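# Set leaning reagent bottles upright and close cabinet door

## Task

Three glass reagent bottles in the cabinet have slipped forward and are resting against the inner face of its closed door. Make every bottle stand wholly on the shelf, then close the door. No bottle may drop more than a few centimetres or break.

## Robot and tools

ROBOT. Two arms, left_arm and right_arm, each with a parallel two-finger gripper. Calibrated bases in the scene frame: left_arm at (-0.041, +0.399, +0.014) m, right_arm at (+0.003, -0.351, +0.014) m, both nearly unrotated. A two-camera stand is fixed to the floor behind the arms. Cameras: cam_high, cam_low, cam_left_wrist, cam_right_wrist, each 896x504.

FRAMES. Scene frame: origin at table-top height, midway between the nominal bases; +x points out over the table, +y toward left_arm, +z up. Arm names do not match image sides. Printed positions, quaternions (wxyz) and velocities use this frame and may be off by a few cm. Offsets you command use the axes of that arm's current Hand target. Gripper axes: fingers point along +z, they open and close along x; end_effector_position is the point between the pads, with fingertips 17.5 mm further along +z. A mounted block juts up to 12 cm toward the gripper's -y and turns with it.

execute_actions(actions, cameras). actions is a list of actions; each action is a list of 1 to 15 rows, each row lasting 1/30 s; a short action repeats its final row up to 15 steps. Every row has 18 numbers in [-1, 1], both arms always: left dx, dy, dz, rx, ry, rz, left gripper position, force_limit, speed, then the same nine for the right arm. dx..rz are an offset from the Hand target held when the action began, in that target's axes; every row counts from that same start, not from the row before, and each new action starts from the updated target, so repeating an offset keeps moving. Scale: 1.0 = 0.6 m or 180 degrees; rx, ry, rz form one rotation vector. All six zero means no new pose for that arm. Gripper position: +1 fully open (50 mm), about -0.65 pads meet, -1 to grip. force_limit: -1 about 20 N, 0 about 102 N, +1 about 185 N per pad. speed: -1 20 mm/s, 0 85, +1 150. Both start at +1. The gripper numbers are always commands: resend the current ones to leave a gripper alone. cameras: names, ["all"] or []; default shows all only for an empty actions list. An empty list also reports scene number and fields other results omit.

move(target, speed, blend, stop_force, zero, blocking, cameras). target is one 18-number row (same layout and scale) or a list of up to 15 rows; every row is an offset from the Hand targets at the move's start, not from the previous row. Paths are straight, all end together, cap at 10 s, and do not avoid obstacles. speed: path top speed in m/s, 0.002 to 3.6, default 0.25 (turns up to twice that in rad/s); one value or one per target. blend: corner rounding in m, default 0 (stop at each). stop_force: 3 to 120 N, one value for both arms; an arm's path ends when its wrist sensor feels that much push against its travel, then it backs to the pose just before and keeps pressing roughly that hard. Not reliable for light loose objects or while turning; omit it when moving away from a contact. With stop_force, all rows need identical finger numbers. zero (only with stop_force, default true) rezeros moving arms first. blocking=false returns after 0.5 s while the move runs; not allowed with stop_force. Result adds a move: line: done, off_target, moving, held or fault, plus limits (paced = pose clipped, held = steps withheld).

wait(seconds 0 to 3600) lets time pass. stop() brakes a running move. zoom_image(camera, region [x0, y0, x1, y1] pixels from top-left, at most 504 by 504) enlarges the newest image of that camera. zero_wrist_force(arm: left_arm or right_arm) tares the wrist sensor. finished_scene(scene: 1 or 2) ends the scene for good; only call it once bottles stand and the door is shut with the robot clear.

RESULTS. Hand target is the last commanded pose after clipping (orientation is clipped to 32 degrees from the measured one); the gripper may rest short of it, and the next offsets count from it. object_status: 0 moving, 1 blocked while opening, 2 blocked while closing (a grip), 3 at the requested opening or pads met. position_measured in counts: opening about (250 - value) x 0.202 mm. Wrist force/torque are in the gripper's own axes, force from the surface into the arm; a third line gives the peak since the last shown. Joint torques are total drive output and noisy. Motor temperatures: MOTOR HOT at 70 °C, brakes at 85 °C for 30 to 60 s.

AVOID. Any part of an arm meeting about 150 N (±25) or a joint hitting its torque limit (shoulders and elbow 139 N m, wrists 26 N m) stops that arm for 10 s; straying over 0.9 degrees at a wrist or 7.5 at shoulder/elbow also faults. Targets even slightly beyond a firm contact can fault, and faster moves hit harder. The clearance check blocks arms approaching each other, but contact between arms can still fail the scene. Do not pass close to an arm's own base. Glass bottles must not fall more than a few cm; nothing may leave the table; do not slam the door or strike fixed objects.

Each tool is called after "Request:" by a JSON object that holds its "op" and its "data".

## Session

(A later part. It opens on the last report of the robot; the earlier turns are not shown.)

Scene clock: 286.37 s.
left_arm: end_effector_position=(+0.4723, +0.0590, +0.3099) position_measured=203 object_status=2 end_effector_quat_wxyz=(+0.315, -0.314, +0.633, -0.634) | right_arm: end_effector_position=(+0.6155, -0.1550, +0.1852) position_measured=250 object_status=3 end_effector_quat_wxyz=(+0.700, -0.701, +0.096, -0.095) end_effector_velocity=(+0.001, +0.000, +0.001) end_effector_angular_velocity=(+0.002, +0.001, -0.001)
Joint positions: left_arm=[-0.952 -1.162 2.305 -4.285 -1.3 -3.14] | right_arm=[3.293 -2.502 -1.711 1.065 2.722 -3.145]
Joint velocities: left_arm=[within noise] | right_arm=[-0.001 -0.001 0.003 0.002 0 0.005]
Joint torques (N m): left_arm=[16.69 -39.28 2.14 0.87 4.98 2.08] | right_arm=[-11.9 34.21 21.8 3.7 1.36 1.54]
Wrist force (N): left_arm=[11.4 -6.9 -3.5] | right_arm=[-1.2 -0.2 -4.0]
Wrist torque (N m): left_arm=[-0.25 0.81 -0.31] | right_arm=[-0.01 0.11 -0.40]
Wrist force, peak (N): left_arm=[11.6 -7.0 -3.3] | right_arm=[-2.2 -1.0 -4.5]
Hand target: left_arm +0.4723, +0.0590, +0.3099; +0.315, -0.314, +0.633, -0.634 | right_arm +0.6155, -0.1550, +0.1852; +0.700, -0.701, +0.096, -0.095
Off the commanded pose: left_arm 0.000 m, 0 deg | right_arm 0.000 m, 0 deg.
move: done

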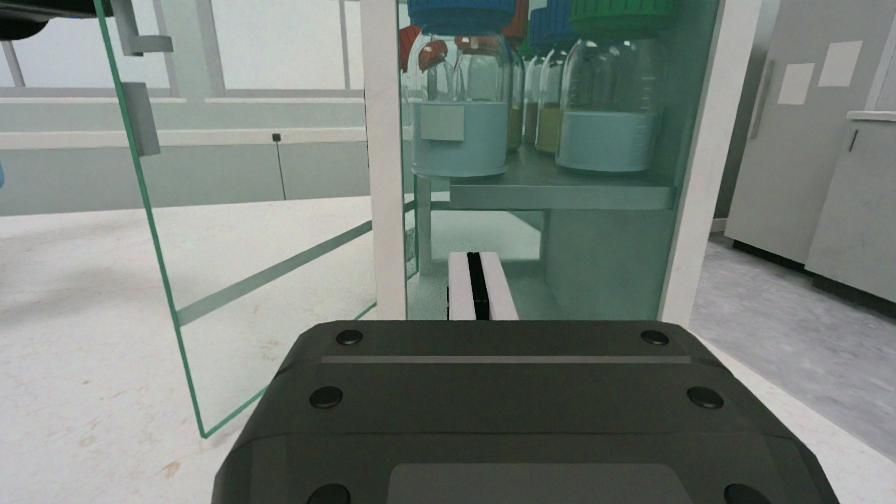

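Request:
{"op": "move", "data": {"target": [[0.00497,0,0.03953,0,-0.0225,0,-1,-0.8,-0.5,0,0,0,0,0,0,-1,-1,0],[0.00692,0,0.07948,0,-0.045,0,-1,-0.8,-0.5,0,0,0,0,0,0,-1,-1,0],[0.00563,0,0.11927,0,-0.0675,0,-1,-0.8,-0.5,0,0,0,0,0,0,-1,-1,0],[0.00135,0,0.15912,0,-0.0903,0,-1,-0.8,-0.5,0,0,0,0,0,0,-1,-1,0]], "speed": 0.06, "blend": [0.01,0.01,0.01,0], "cameras": ["cam_right_wrist","cam_high"]}}

Request:
{"op": "zoom_image", "data": {"camera": "cam_high", "region": [360, 140, 560, 250]}}

Request:
{"op": "zoom_image", "data": {"camera": "cam_right_wrist", "region": [380, 0, 560, 210]}}

Scene clock: 290.70 s.
left_arm: end_effector_position=(+0.5477, +0.0007, +0.3100) position_measured=203 object_status=2 end_effector_quat_wxyz=(+0.401, -0.400, +0.583, -0.583) | right_arm: end_effector_position=(+0.6155, -0.1550, +0.1852) position_measured=250 object_status=3 end_effector_quat_wxyz=(+0.700, -0.701, +0.096, -0.095)
Joint positions: left_arm=[-1.047 -1.011 1.996 -4.128 -0.922 -3.14] | right_arm=[3.293 -2.502 -1.71 1.065 2.722 -3.145]
Joint torques (N m): left_arm=[3.47 -26.76 -23.79 1.34 5.16 1.89] | right_arm=[-11.28 34.85 23.01 3.61 0.74 1.59]
Wrist force (N): left_arm=[9.9 -5.7 -2.8] | right_arm=[-1.3 -0.2 -4.1]
Wrist torque (N m): left_arm=[-0.24 0.63 -0.33] | right_arm=[0.00 0.13 -0.40]
Wrist force, peak (N): left_arm=[23.8 -7.4 -4.8] | right_arm=[-1.5 -0.2 -4.3]
Hand target: left_arm +0.5478, +0.0006, +0.3100; +0.401, -0.400, +0.583, -0.583 | right_arm +0.6155, -0.1550, +0.1852; +0.700, -0.701, +0.096, -0.095
Off the commanded pose: left_arm 0.000 m, 0 deg | right_arm 0.000 m, 0 deg.
move: done
Images, in order (width x height): cam_high 896x504, cam_right_wrist 896x504.

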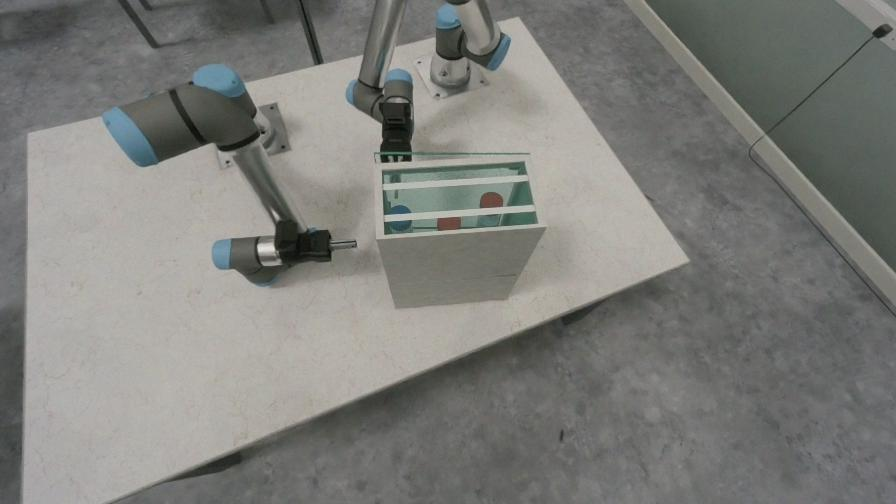

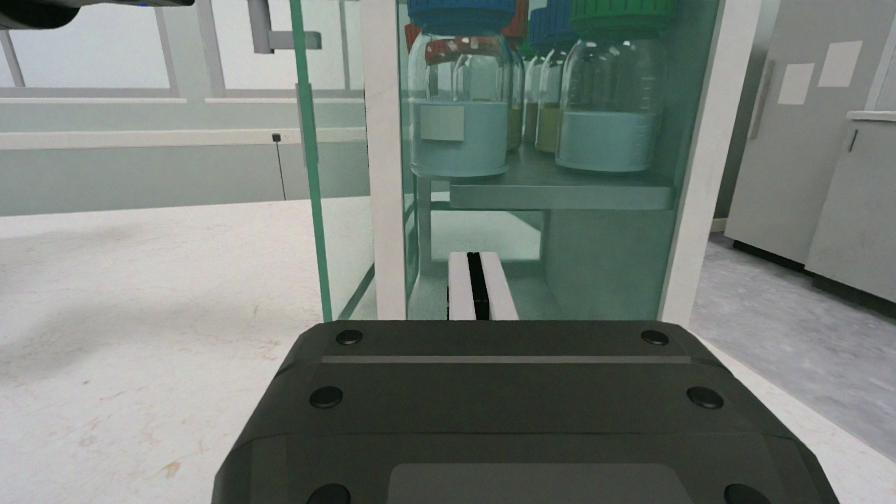

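Scaled by 2.520.

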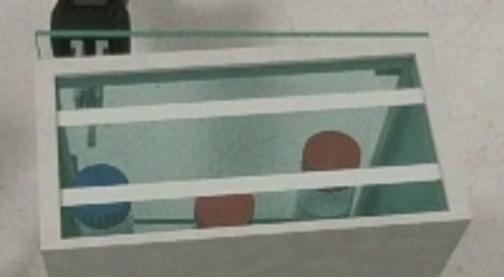

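Scaled by 2.400.

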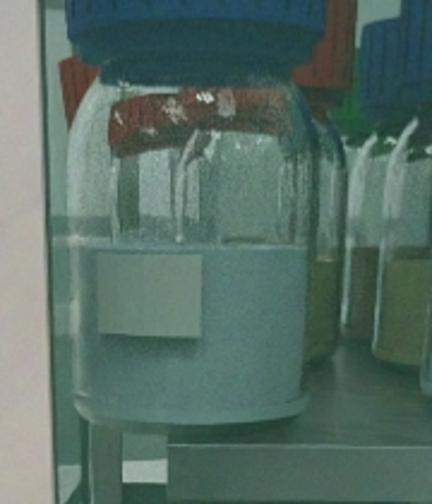

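Request:
{"op": "move", "data": {"target": [0.003,0,0.0392,0,-0.0206,0,-1,-0.8,-0.5,0,0,0,0,0,0,-1,-1,0], "speed": 0.03, "cameras": ["cam_right_wrist","cam_high"]}}

Request:
{"op": "zoom_image", "data": {"camera": "cam_high", "region": [360, 140, 560, 250]}}

Request:
{"op": "zoom_image", "data": {"camera": "cam_right_wrist", "region": [380, 0, 560, 210]}}

Scene clock: 293.17 s.
left_arm: end_effector_position=(+0.5690, -0.0095, +0.3100) position_measured=203 object_status=2 end_effector_quat_wxyz=(+0.420, -0.419, +0.569, -0.570) | right_arm: end_effector_position=(+0.6155, -0.1550, +0.1852) position_measured=250 object_status=3 end_effector_quat_wxyz=(+0.700, -0.701, +0.096, -0.095)
Joint positions: left_arm=[-1.048 -0.967 1.906 -4.082 -0.857 -3.14] | right_arm=[3.293 -2.502 -1.71 1.065 2.722 -3.145]
Joint torques (N m): left_arm=[18.24 -27.48 -30.64 3.87 5.3 2.35] | right_arm=[-11.59 35.08 23.06 3.55 0.33 1.58]
Wrist force (N): left_arm=[9.4 -2.7 -41.7] | right_arm=[-1.2 -0.4 -3.9]
Wrist torque (N m): left_arm=[-0.20 0.83 -0.33] | right_arm=[-0.04 0.11 -0.41]
Wrist force, peak (N): left_arm=[9.4 -2.7 -41.7] | right_arm=[-1.4 -0.4 -4.3]
Hand target: left_arm +0.5691, -0.0095, +0.3100; +0.420, -0.419, +0.569, -0.570 | right_arm +0.6155, -0.1550, +0.1852; +0.700, -0.701, +0.096, -0.095
Off the commanded pose: left_arm 0.000 m, 0 deg | right_arm 0.000 m, 0 deg.
move: done
Images, in order (width x height): cam_high 896x504, cam_right_wrist 896x504.

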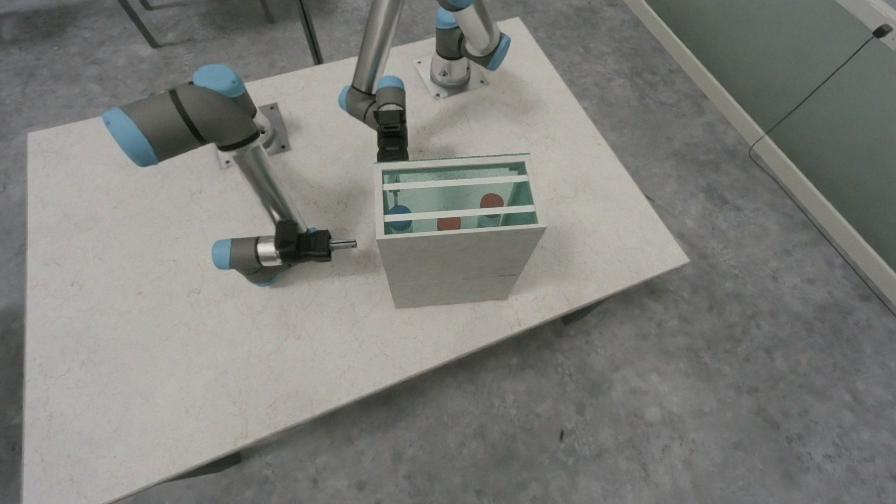

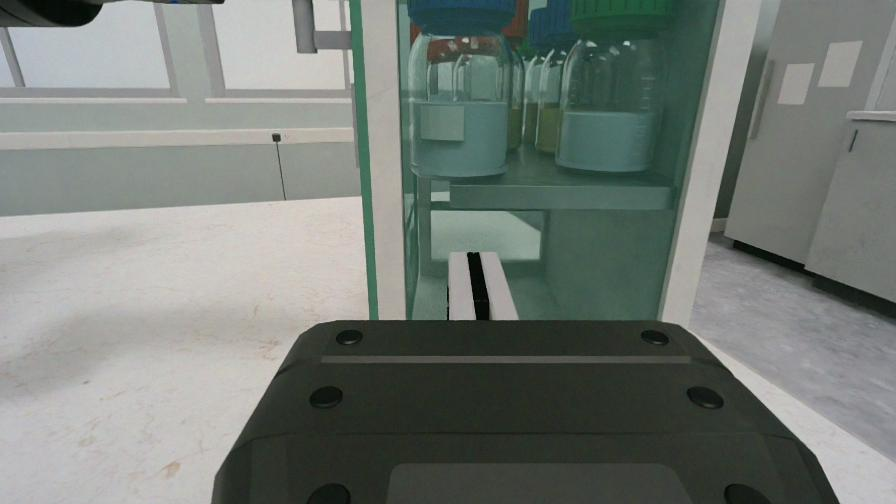

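Scaled by 2.520.

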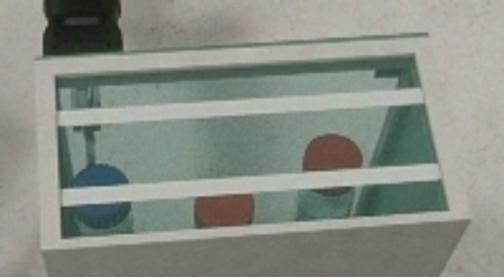

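Scaled by 2.400.

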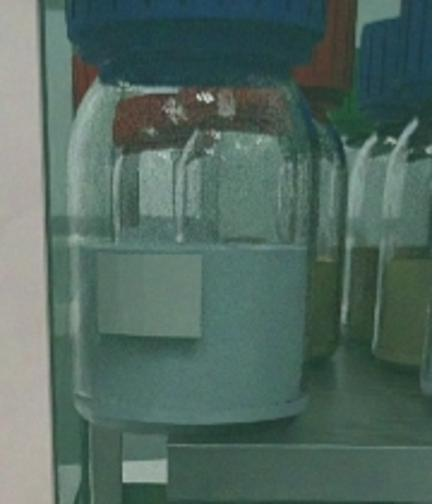

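Request:
{"op": "move", "data": {"target": [-0.003,0,-0.0392,0,0.0206,0,-1,-0.8,-0.5,0,0,0,0,0,0,-1,-1,0], "speed": 0.05, "cameras": ["cam_right_wrist","cam_high"]}}

Request:
{"op": "zoom_image", "data": {"camera": "cam_high", "region": [360, 140, 560, 250]}}

Request:
{"op": "zoom_image", "data": {"camera": "cam_right_wrist", "region": [380, 0, 560, 210]}}

Scene clock: 295.13 s.
left_arm: end_effector_position=(+0.5473, -0.0008, +0.3100) position_measured=204 object_status=2 end_effector_quat_wxyz=(+0.401, -0.400, +0.583, -0.583) | right_arm: end_effector_position=(+0.6155, -0.1550, +0.1852) position_measured=250 object_status=3 end_effector_quat_wxyz=(+0.700, -0.701, +0.096, -0.095)
Joint positions: left_arm=[-1.05 -1.01 1.994 -4.127 -0.919 -3.14] | right_arm=[3.293 -2.502 -1.71 1.065 2.722 -3.145]
Joint torques (N m): left_arm=[-31.27 -50.68 -6.61 -2.57 -9.62 -2.1] | right_arm=[-11.84 35.12 23.14 3.55 -0.05 1.49]
Wrist force (N): left_arm=[-36.4 -1.5 3.5] | right_arm=[-1.6 -0.2 -4.3]
Wrist torque (N m): left_arm=[-0.18 0.55 -0.33] | right_arm=[0.00 0.16 -0.40]
Wrist force, peak (N): left_arm=[8.4 -2.7 -43.5] | right_arm=[-1.6 -0.2 -4.3]
Hand target: left_arm +0.5471, -0.0008, +0.3100; +0.401, -0.400, +0.583, -0.583 | right_arm +0.6155, -0.1550, +0.1852; +0.700, -0.701, +0.096, -0.095
Off the commanded pose: left_arm 0.000 m, 0 deg | right_arm 0.000 m, 0 deg.
move: done
Images, in order (width x height): cam_high 896x504, cam_right_wrist 896x504.

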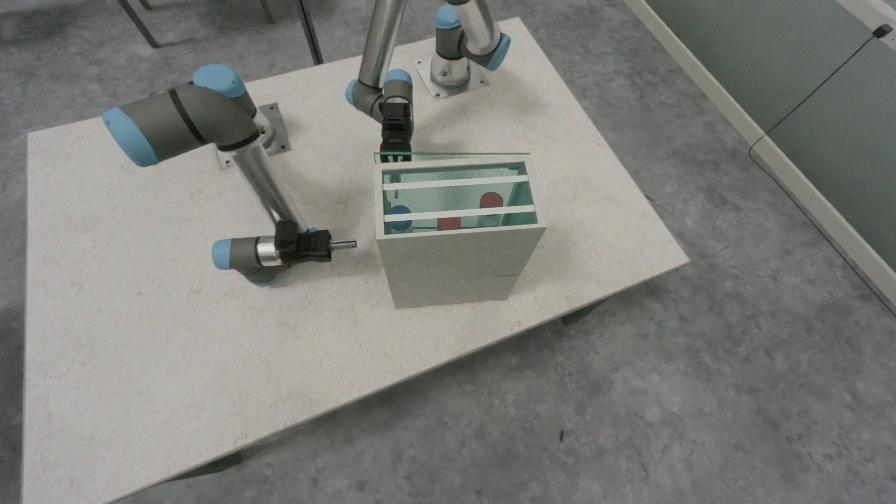

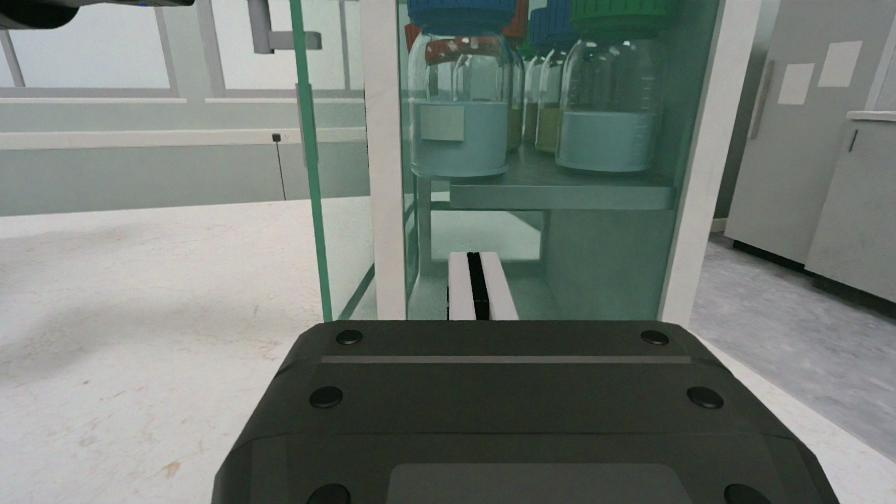

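Scaled by 2.520.

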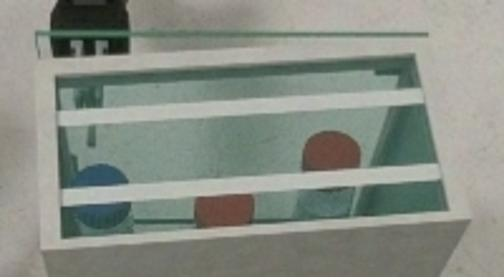

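Scaled by 2.400.

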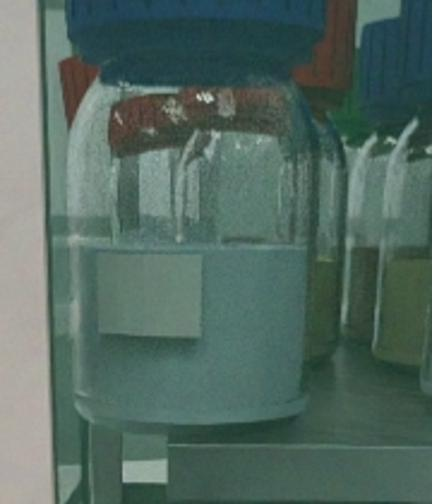

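Request:
{"op": "move", "data": {"target": [[-0.00932,0,-0.03947,0,0.0222,0,-1,-0.8,-0.5,-0.0554,-0.0037,0.0141,-0.0276,0.0247,0.0044,-1,-1,0],[-0.01913,0,-0.07805,0,0.0447,0,-1,-0.8,-0.5,-0.1108,-0.0073,0.0283,-0.0551,0.0495,0.0088,-1,-1,0],[-0.0321,0,-0.11588,0,0.0672,0,-1,-0.8,-0.5,-0.1663,-0.011,0.0424,-0.0827,0.0742,0.0131,-1,-1,0],[-0.04837,0,-0.1521,0,0.0897,0,-1,-0.8,-0.5,-0.2217,-0.0147,0.0565,-0.1102,0.0989,0.0175,-1,-1,0],[-0.04837,0,-0.1521,0,0.0897,0,-1,-0.8,-0.5,-0.0895,-0.0143,0.4632,-0.1102,0.0989,0.0175,-1,-1,0]], "speed": [0.08,0.08,0.08,0.08,0.2], "blend": [0.01,0.01,0.01,0,0], "cameras": ["cam_right_wrist"]}}

Request:
{"op": "zoom_image", "data": {"camera": "cam_right_wrist", "region": [320, 0, 700, 330]}}

Scene clock: 307.30 s.
left_arm: end_effector_position=(+0.4723, +0.0590, +0.3099) position_measured=204 object_status=2 end_effector_quat_wxyz=(+0.315, -0.314, +0.633, -0.633) | right_arm: end_effector_position=(+0.6381, +0.1271, +0.1933) position_measured=250 object_status=3 end_effector_quat_wxyz=(-0.548, +0.785, -0.237, +0.165)
Joint positions: left_arm=[-0.954 -1.162 2.305 -4.285 -1.297 -3.14] | right_arm=[3.882 -2.285 -1.761 0.543 1.804 -3.228]
Joint torques (N m): left_arm=[17.89 -40.63 3.77 -3.9 2.72 -1.67] | right_arm=[12.01 34.02 28.11 0.98 -1.07 1.57]
Wrist force (N): left_arm=[12.4 -6.6 -2.7] | right_arm=[-1.0 -0.5 -3.2]
Wrist torque (N m): left_arm=[-0.26 0.93 -0.35] | right_arm=[-0.10 0.16 -0.42]
Wrist force, peak (N): left_arm=[-42.4 -0.7 4.7] | right_arm=[-1.1 -0.5 -5.0]
Hand target: left_arm +0.4723, +0.0590, +0.3099; +0.315, -0.314, +0.633, -0.633 | right_arm +0.6382, +0.1271, +0.1933; -0.548, +0.785, -0.237, +0.165
Off the commanded pose: left_arm 0.000 m, 0 deg | right_arm 0.000 m, 0 deg.
move: done

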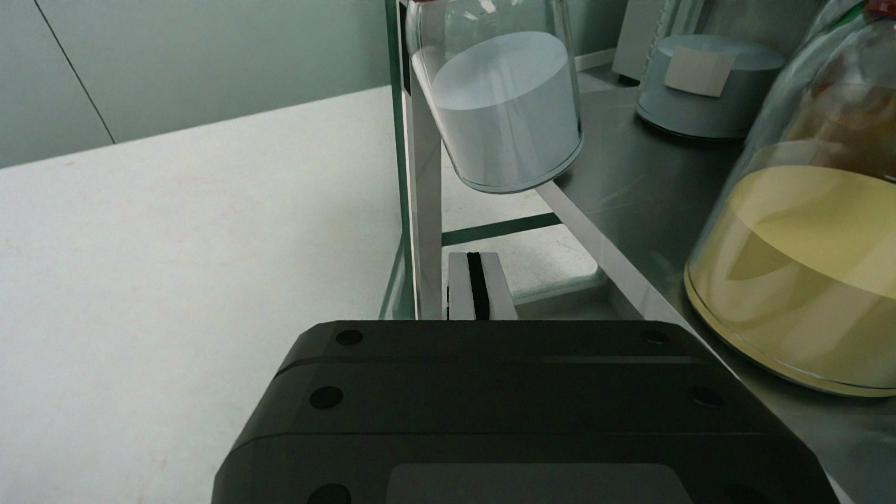

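Scaled by 1.326.

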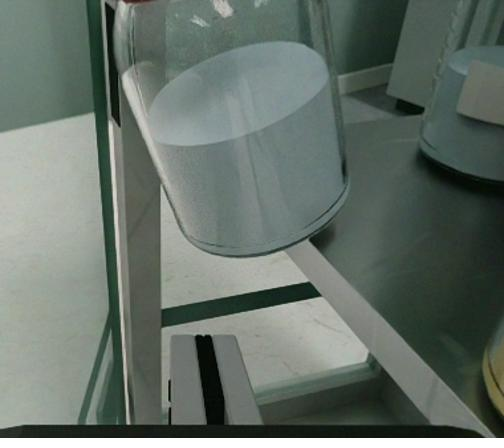

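Request:
{"op": "move", "data": {"target": [[0,0,0,0,0,0,-1,-0.8,-0.5,-0.0145,-0.0146,0.0403,0,0,0,-1,-1,0],[0,0,0,0,0,0,-1,-0.8,-0.5,0.0038,-0.0175,0.0481,0,0.0209,0.0076,-1,-1,0],[0,0,0,0,0,0,-1,-0.8,-0.5,0.0217,-0.0204,0.0561,0,0.047,0.0171,-1,-1,0]], "speed": [0.06,0.03,0.03], "blend": [0.003,0.003,0], "stop_force": 20, "cameras": ["cam_right_wrist","cam_high"]}}

Request:
{"op": "zoom_image", "data": {"camera": "cam_right_wrist", "region": [320, 0, 700, 330]}}

Request:
{"op": "zoom_image", "data": {"camera": "cam_high", "region": [360, 140, 560, 250]}}

Scene clock: 313.27 s.
left_arm: end_effector_position=(+0.4723, +0.0590, +0.3099) position_measured=204 object_status=2 end_effector_quat_wxyz=(+0.315, -0.314, +0.633, -0.633) | right_arm: end_effector_position=(+0.6688, +0.1498, +0.1931) position_measured=250 object_status=3 end_effector_quat_wxyz=(-0.534, +0.764, -0.298, +0.207)
Joint positions: left_arm=[-0.954 -1.162 2.305 -4.285 -1.297 -3.14] | right_arm=[3.94 -2.325 -1.678 0.509 1.602 -3.152]
Joint torques (N m): left_arm=[17.24 -41 2.87 -3.93 2.74 0.27] | right_arm=[11.56 35.96 29.84 0.88 -1.2 1.49]
Wrist force (N): left_arm=[12.1 -6.5 -2.6] | right_arm=[-1.0 -0.7 -3.1]
Wrist torque (N m): left_arm=[-0.24 0.97 -0.35] | right_arm=[-0.14 0.17 -0.41]
Wrist force, peak (N): left_arm=[12.4 -6.8 -3.0] | right_arm=[-1.4 -0.6 -3.6]
Hand target: left_arm +0.4723, +0.0590, +0.3099; +0.315, -0.314, +0.633, -0.633 | right_arm +0.6688, +0.1498, +0.1931; -0.534, +0.764, -0.298, +0.207
Off the commanded pose: left_arm 0.000 m, 0 deg | right_arm 0.000 m, 0 deg.
move: done
Images, in order (width x height): cam_high 896x504, cam_right_wrist 896x504.

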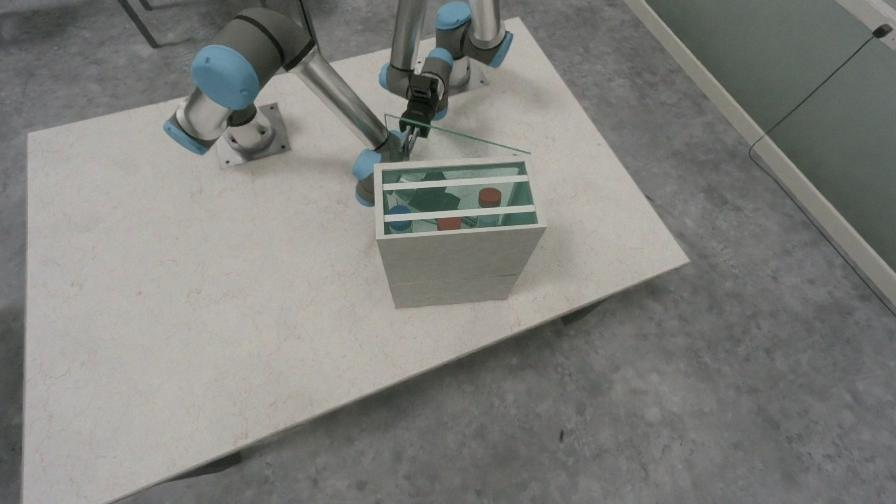

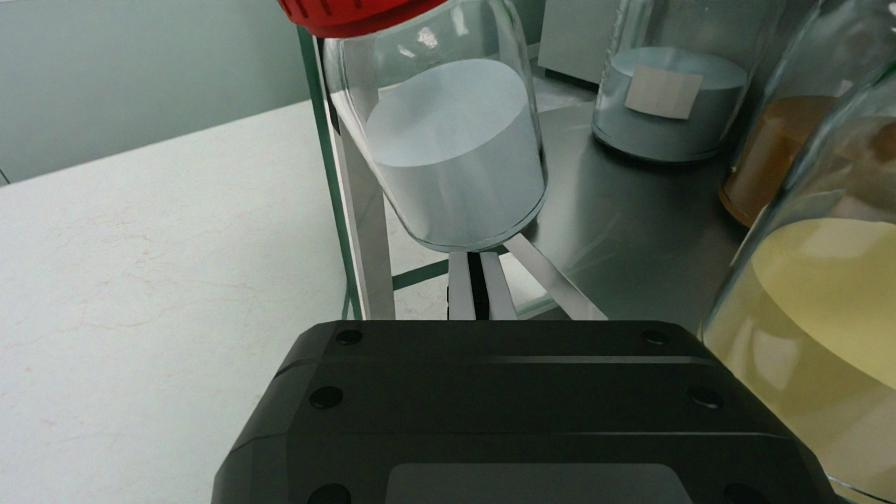

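Scaled by 1.326.

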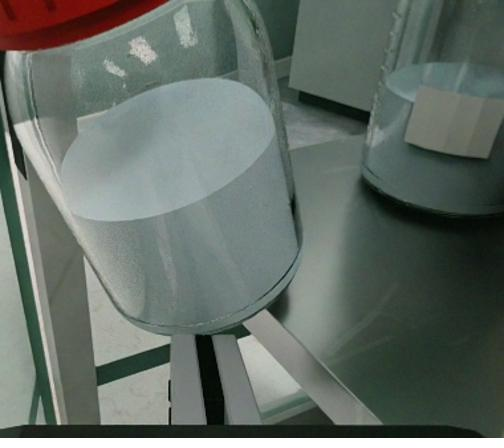

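Scaled by 2.520.

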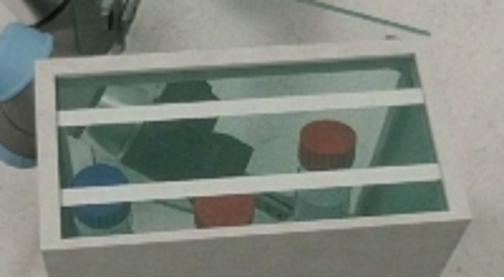

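Request:
{"op": "move", "data": {"target": [[0,0,0,0,0,0,-1,-0.8,-0.5,-0.0278,-0.0527,-0.0399,0,-0.0366,-0.0133,-1,-1,0],[-0.00565,0,-0.0306,0,0.0175,0,-1,-0.8,-0.5,-0.0278,-0.0527,-0.0399,0,-0.0366,-0.0133,-1,-1,0],[-0.015,0,-0.0649,0,0.0375,0,-1,-0.8,-0.5,-0.0278,-0.0527,-0.0399,0,-0.0366,-0.0133,-1,-1,0]], "speed": [0.08,0.04,0.04], "blend": [0,0.005,0], "cameras": ["cam_right_wrist","cam_high"]}}

Request:
{"op": "zoom_image", "data": {"camera": "cam_high", "region": [360, 140, 560, 250]}}

Scene clock: 332.37 s.
left_arm: end_effector_position=(+0.4468, +0.0896, +0.3099) position_measured=204 object_status=2 end_effector_quat_wxyz=(+0.277, -0.277, +0.651, -0.651) | right_arm: end_effector_position=(+0.6487, +0.1525, +0.2311) position_measured=250 object_status=3 end_effector_quat_wxyz=(-0.545, +0.781, -0.250, +0.174)
Joint positions: left_arm=[-0.858 -1.205 2.39 -4.328 -1.51 -3.14] | right_arm=[3.917 -2.248 -1.692 0.441 1.739 -3.203]
Joint torques (N m): left_arm=[4.58 -38.87 3.52 -4.12 -2.75 -2.08] | right_arm=[-11.39 63.39 12.16 0.92 1.47 -1.56]
Wrist force (N): left_arm=[-10.2 -4.5 1.6] | right_arm=[-1.2 -0.3 -3.5]
Wrist torque (N m): left_arm=[-0.10 1.06 -0.35] | right_arm=[-0.06 0.20 -0.28]
Wrist force, peak (N): left_arm=[12.4 -6.9 -2.7] | right_arm=[-1.4 -0.8 -3.6]
Hand target: left_arm +0.4467, +0.0897, +0.3099; +0.277, -0.276, +0.651, -0.651 | right_arm +0.6487, +0.1525, +0.2311; -0.545, +0.781, -0.250, +0.174
Off the commanded pose: left_arm 0.000 m, 0 deg | right_arm 0.000 m, 0 deg.
move: done
Images, in order (width x height): cam_high 896x504, cam_right_wrist 896x504.

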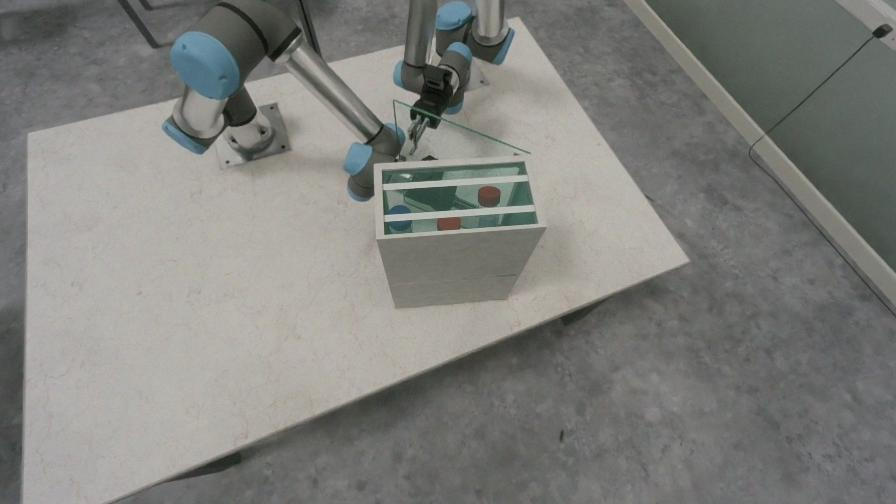

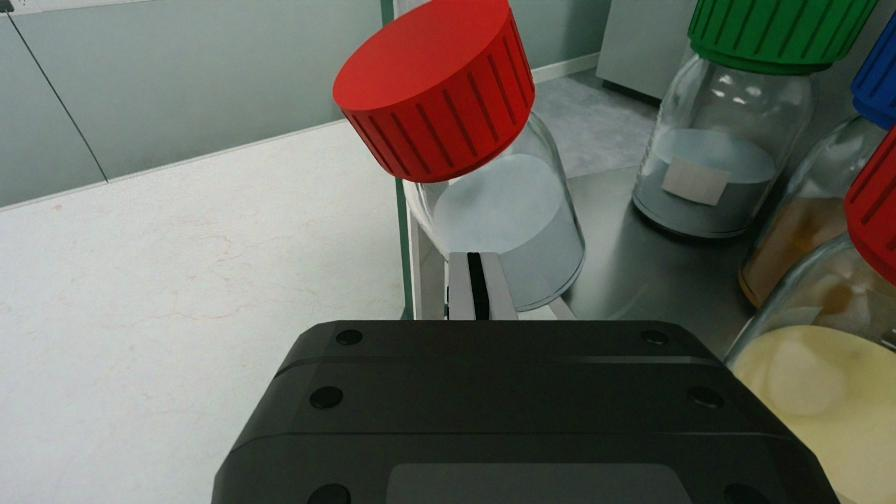

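Scaled by 2.520.

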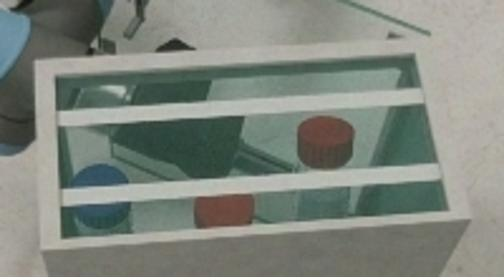

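Request:
{"op": "move", "data": {"target": [[0,0,0,0,0,0,-1,-0.8,-0.5,-0.0172,-0.0027,0.0073,0,0.0418,0.0152,-1,-1,0],[0,0,0,0,0,0,-1,-0.8,-0.5,-0.0197,-0.0084,0.0231,0,0.0418,0.0152,-1,-1,0]], "speed": [0.06,0.04], "blend": [0.003,0], "cameras": ["cam_right_wrist","cam_high"]}}

Request:
{"op": "zoom_image", "data": {"camera": "cam_high", "region": [360, 140, 560, 250]}}

Scene clock: 335.20 s.
left_arm: end_effector_position=(+0.4467, +0.0897, +0.3099) position_measured=204 object_status=2 end_effector_quat_wxyz=(+0.277, -0.276, +0.651, -0.651) | right_arm: end_effector_position=(+0.6476, +0.1713, +0.2311) position_measured=250 object_status=3 end_effector_quat_wxyz=(-0.532, +0.762, -0.304, +0.212)
Joint positions: left_arm=[-0.858 -1.205 2.39 -4.328 -1.51 -3.14] | right_arm=[4 -2.248 -1.692 0.446 1.53 -3.126]
Joint torques (N m): left_arm=[5.35 -37.32 0.55 -4.04 -2.52 -2.19] | right_arm=[10.97 34.03 32.2 0.76 -1.03 1.58]
Wrist force (N): left_arm=[-10.4 -4.5 1.5] | right_arm=[-1.4 0.1 -4.7]
Wrist torque (N m): left_arm=[-0.12 1.05 -0.35] | right_arm=[-0.04 0.18 -0.40]
Wrist force, peak (N): left_arm=[-10.6 -4.7 1.7] | right_arm=[-1.5 0.1 -4.8]
Hand target: left_arm +0.4467, +0.0897, +0.3099; +0.277, -0.276, +0.651, -0.651 | right_arm +0.6477, +0.1714, +0.2310; -0.532, +0.761, -0.304, +0.212
Off the commanded pose: left_arm 0.000 m, 0 deg | right_arm 0.000 m, 0 deg.
move: done
Images, in order (width x height): cam_high 896x504, cam_right_wrist 896x504.

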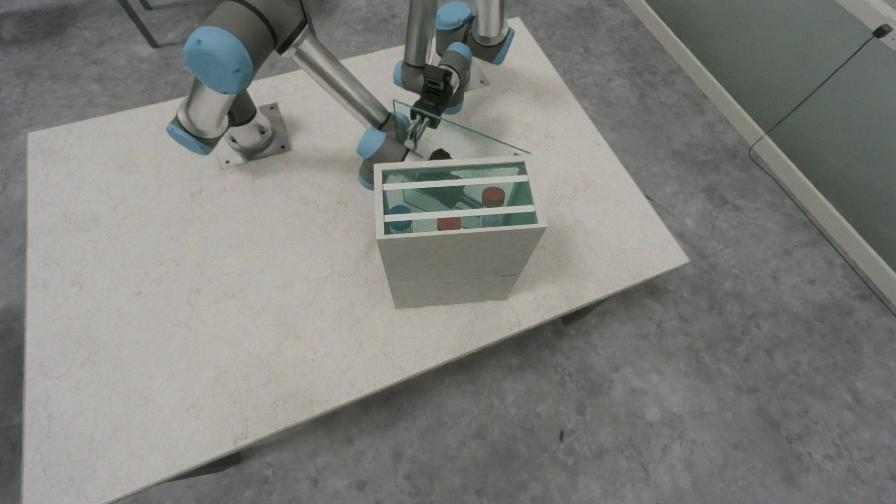

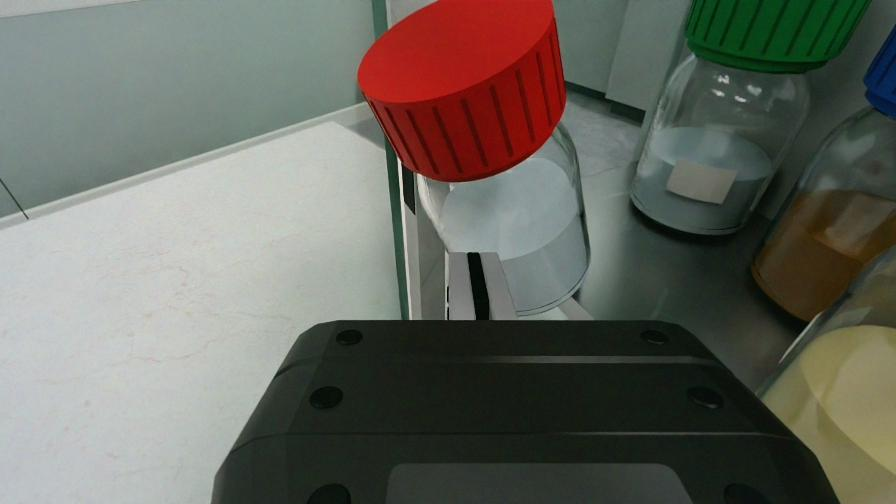

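Scaled by 2.520.

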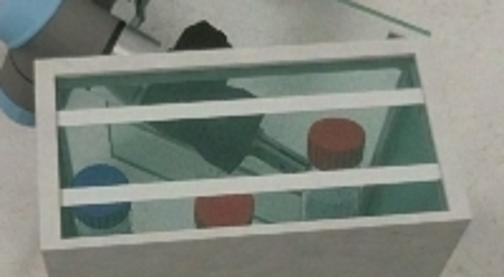

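Request:
{"op": "move", "data": {"target": [[-0.0129,0,-0.0514,0,0.03,0,-1,-0.8,-0.5,0,0,0,0,0,0,-1,-1,0],[-0.0129,0,-0.0514,0,0.03,0,-1,-0.8,-0.5,-0.0073,-0.0028,0.0077,0,0.0104,0.0038,-1,-1,0],[-0.0242,0,-0.0852,0,0.05,0,-1,-0.8,-0.5,-0.0073,-0.0028,0.0077,0,0.0104,0.0038,-1,-1,0],[-0.0242,0,-0.0852,0,0.05,0,-1,-0.8,-0.5,-0.0131,-0.0053,0.0146,0,0.0104,0.0038,-1,-1,0]], "speed": [0.05,0.04,0.05,0.04], "blend": [0,0,0,0], "cameras": ["cam_right_wrist","cam_high"]}}

Request:
{"op": "zoom_image", "data": {"camera": "cam_high", "region": [360, 140, 560, 250]}}

Scene clock: 339.57 s.
left_arm: end_effector_position=(+0.4199, +0.1356, +0.3099) position_measured=204 object_status=2 end_effector_quat_wxyz=(+0.225, -0.225, +0.670, -0.670) | right_arm: end_effector_position=(+0.6484, +0.1835, +0.2310) position_measured=250 object_status=3 end_effector_quat_wxyz=(-0.528, +0.756, -0.317, +0.221)
Joint positions: left_arm=[-0.662 -1.23 2.442 -4.354 -1.864 -3.141] | right_arm=[4.027 -2.259 -1.67 0.434 1.472 -3.104]
Joint torques (N m): left_arm=[-4.15 -29.47 -9.57 -3.99 -7.6 -2.17] | right_arm=[13.71 34.6 32.07 0.72 -1.12 1.46]
Wrist force (N): left_arm=[-30.4 -3.5 6.1] | right_arm=[-1.5 -0.2 -4.4]
Wrist torque (N m): left_arm=[-0.12 0.82 -0.33] | right_arm=[-0.10 0.21 -0.40]
Wrist force, peak (N): left_arm=[-30.7 -3.2 5.9] | right_arm=[-1.2 0.4 -4.8]
Hand target: left_arm +0.4200, +0.1356, +0.3099; +0.225, -0.225, +0.670, -0.670 | right_arm +0.6484, +0.1836, +0.2310; -0.528, +0.756, -0.317, +0.221
Off the commanded pose: left_arm 0.000 m, 0 deg | right_arm 0.000 m, 0 deg.
move: done
Images, in order (width x height): cam_high 896x504, cam_right_wrist 896x504.

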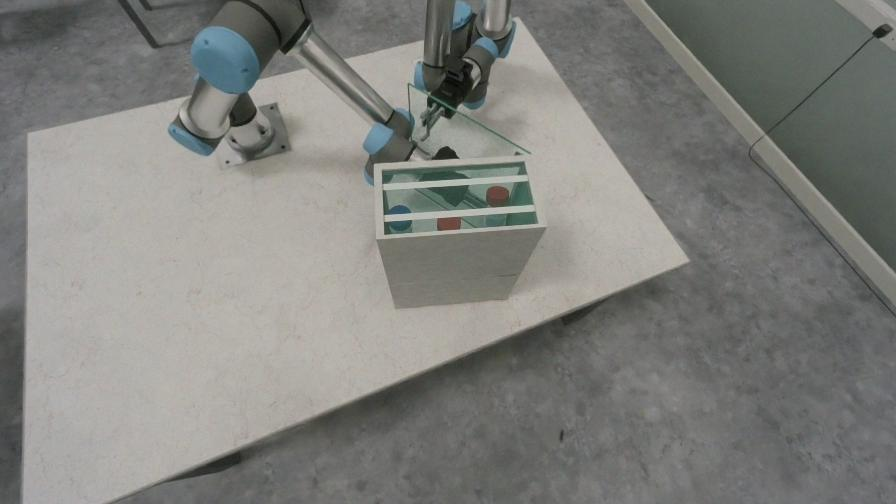

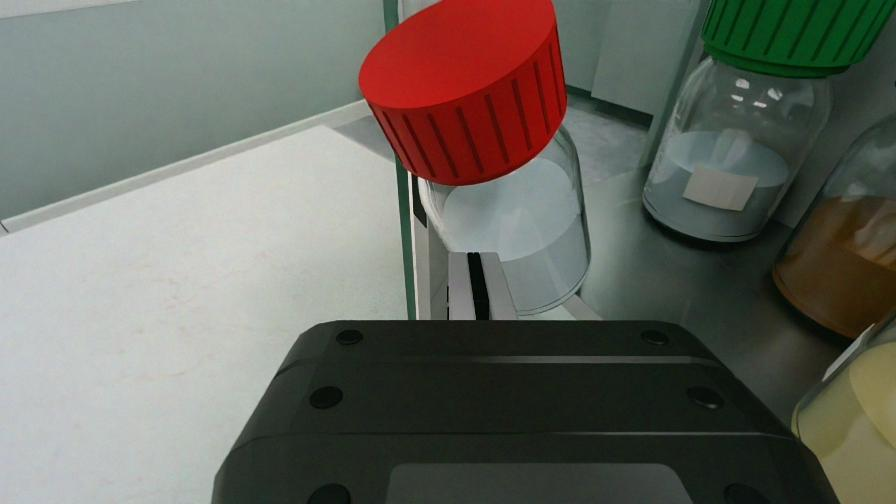

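Scaled by 2.520.

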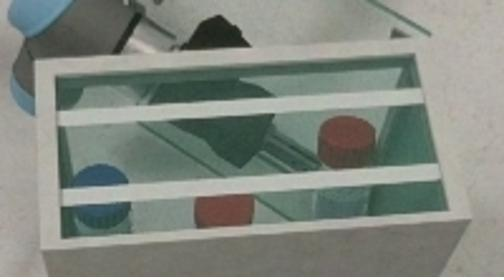

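Request:
{"op": "zoom_image", "data": {"camera": "cam_high", "region": [450, 150, 550, 240]}}

Scaled by 5.040.

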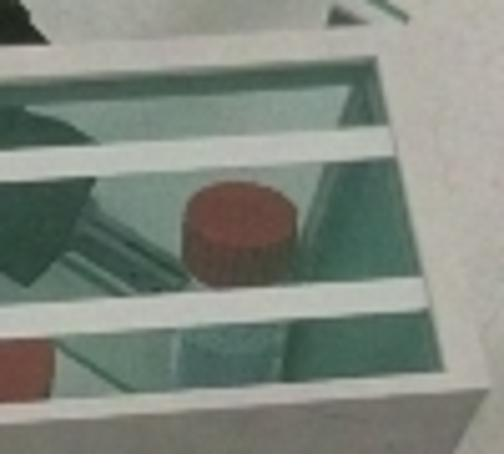

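Request:
{"op": "move", "data": {"target": [[-0.0122,0,-0.0424,0,0.025,0,-1,-0.8,-0.5,0,0,0,0,0,0,-1,-1,0],[-0.0122,0,-0.0424,0,0.025,0,-1,-0.8,-0.5,-0.0071,-0.0042,0.0115,0,0,0,-1,-1,0],[-0.0266,0,-0.0841,0,0.05,0,-1,-0.8,-0.5,-0.0071,-0.0042,0.0115,0,0,0,-1,-1,0]], "speed": [0.05,0.04,0.05], "blend": [0,0,0], "cameras": ["cam_right_wrist","cam_high"]}}

Request:
{"op": "zoom_image", "data": {"camera": "cam_high", "region": [450, 150, 550, 240]}}

Scene clock: 345.90 s.
left_arm: end_effector_position=(+0.4023, +0.1854, +0.3099) position_measured=204 object_status=2 end_effector_quat_wxyz=(+0.172, -0.171, +0.686, -0.686) | right_arm: end_effector_position=(+0.6506, +0.1918, +0.2310) position_measured=250 object_status=3 end_effector_quat_wxyz=(-0.528, +0.756, -0.317, +0.221)
Joint positions: left_arm=[-0.414 -1.214 2.409 -4.337 -2.269 -3.141] | right_arm=[4.033 -2.271 -1.647 0.422 1.466 -3.102]
Joint torques (N m): left_arm=[-5.64 -17.67 -12.97 -1.32 -10.59 -1.81] | right_arm=[11.8 35.32 31.92 0.87 -1.25 1.54]
Wrist force (N): left_arm=[-41.9 -4.6 9.7] | right_arm=[-1.6 0.7 -5.2]
Wrist torque (N m): left_arm=[-0.20 0.75 -0.32] | right_arm=[-0.01 0.19 -0.41]
Wrist force, peak (N): left_arm=[-41.9 -4.9 9.8] | right_arm=[3.9 13.3 -30.6]
Hand target: left_arm +0.4023, +0.1855, +0.3099; +0.172, -0.171, +0.686, -0.686 | right_arm +0.6506, +0.1918, +0.2310; -0.528, +0.756, -0.317, +0.221
Off the commanded pose: left_arm 0.000 m, 0 deg | right_arm 0.000 m, 0 deg.
move: done
Images, in order (width x height): cam_high 896x504, cam_right_wrist 896x504.

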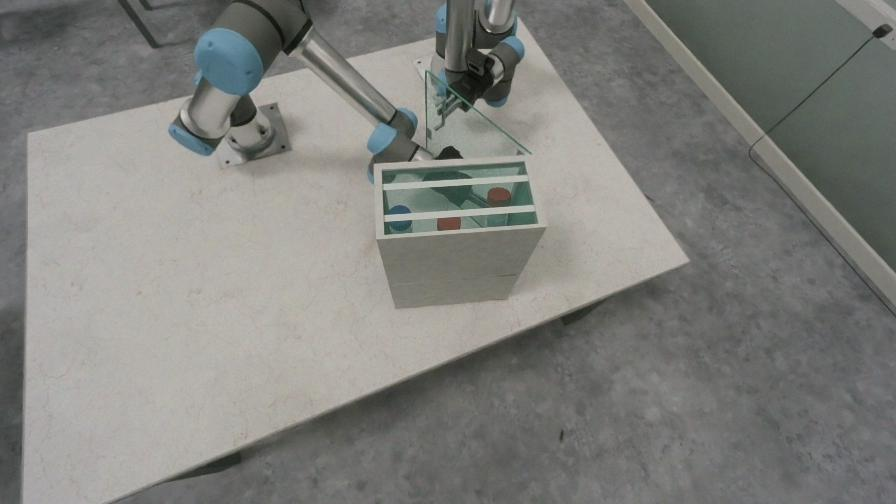

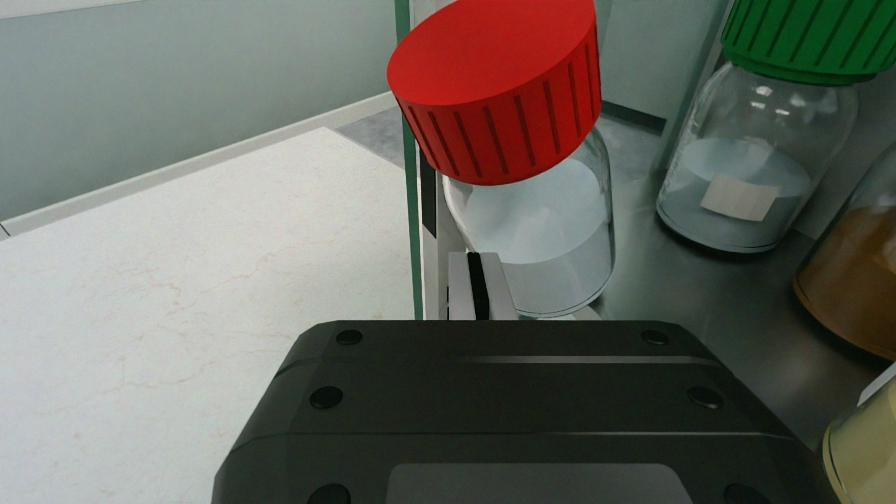

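Scaled by 5.040.

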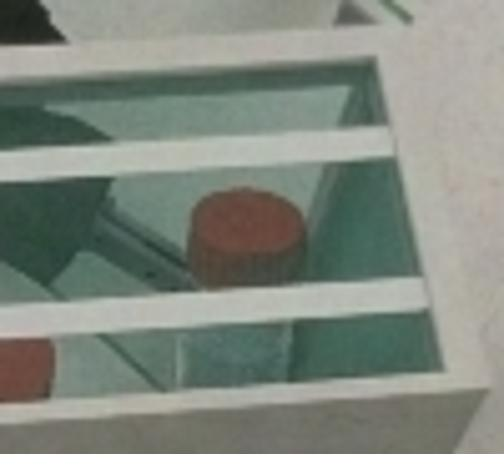

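Request:
{"op": "move", "data": {"target": [[-0.0136,0,-0.0418,0,0.025,0,-1,-0.8,-0.5,0,0,0,0,0,0,-1,-1,0],[-0.0136,0,-0.0418,0,0.025,0,-1,-0.8,-0.5,-0.0177,0.0111,-0.0061,0,0,0,-1,-1,0],[-0.0136,0,-0.0418,0,0.025,0,-1,-0.8,-0.5,-0.0373,0.0175,0.0007,0,0,0,-1,-1,0]], "speed": [0.05,0.03,0.03], "blend": [0,0.003,0], "cameras": ["cam_right_wrist","cam_high"]}}

Request:
{"op": "zoom_image", "data": {"camera": "cam_high", "region": [450, 150, 550, 240]}}

Request:
{"op": "zoom_image", "data": {"camera": "cam_right_wrist", "region": [320, 0, 700, 330]}}

Scene clock: 349.83 s.
left_arm: end_effector_position=(+0.3976, +0.2114, +0.3099) position_measured=204 object_status=2 end_effector_quat_wxyz=(+0.145, -0.144, +0.692, -0.692) | right_arm: end_effector_position=(+0.6327, +0.2053, +0.2211) position_measured=250 object_status=3 end_effector_quat_wxyz=(-0.528, +0.756, -0.317, +0.221)
Joint positions: left_arm=[-0.289 -1.19 2.36 -4.312 -2.472 -3.141] | right_arm=[4.071 -2.278 -1.668 0.449 1.43 -3.089]
Joint torques (N m): left_arm=[5.15 -14.92 -18.91 1.53 -3.85 2.02] | right_arm=[12.87 35.15 30.78 6.3 -1.42 1.51]
Wrist force (N): left_arm=[-14.6 -5.9 3.0] | right_arm=[-1.6 0.4 -3.1]
Wrist torque (N m): left_arm=[-0.20 0.98 -0.33] | right_arm=[-0.01 0.23 -0.40]
Wrist force, peak (N): left_arm=[-43.1 -4.6 10.2] | right_arm=[-2.1 0.9 -5.3]
Hand target: left_arm +0.3976, +0.2114, +0.3099; +0.145, -0.144, +0.692, -0.692 | right_arm +0.6326, +0.2055, +0.2210; -0.528, +0.756, -0.317, +0.221
Off the commanded pose: left_arm 0.000 m, 0 deg | right_arm 0.000 m, 0 deg.
move: done
Images, in order (width x height): cam_high 896x504, cam_right_wrist 896x504.

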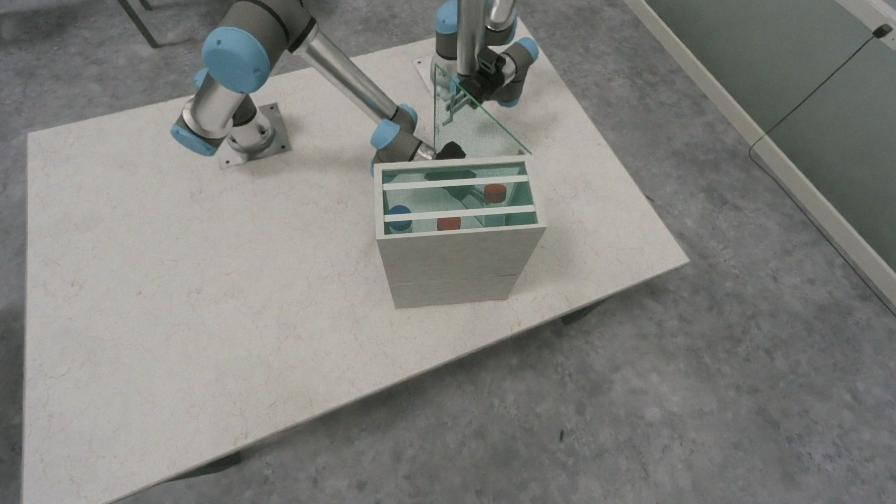

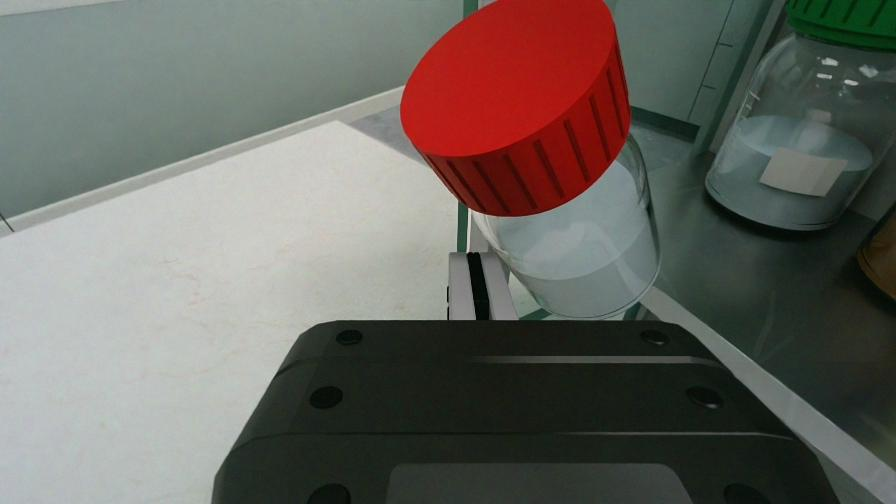

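Scaled by 5.040.

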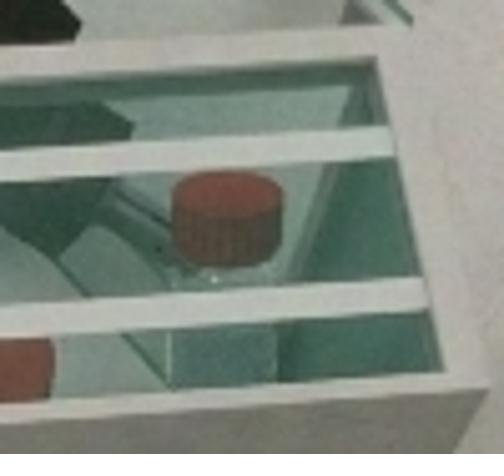

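Scaled by 1.326.

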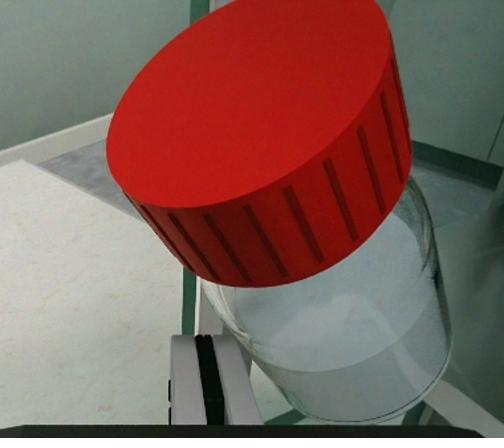

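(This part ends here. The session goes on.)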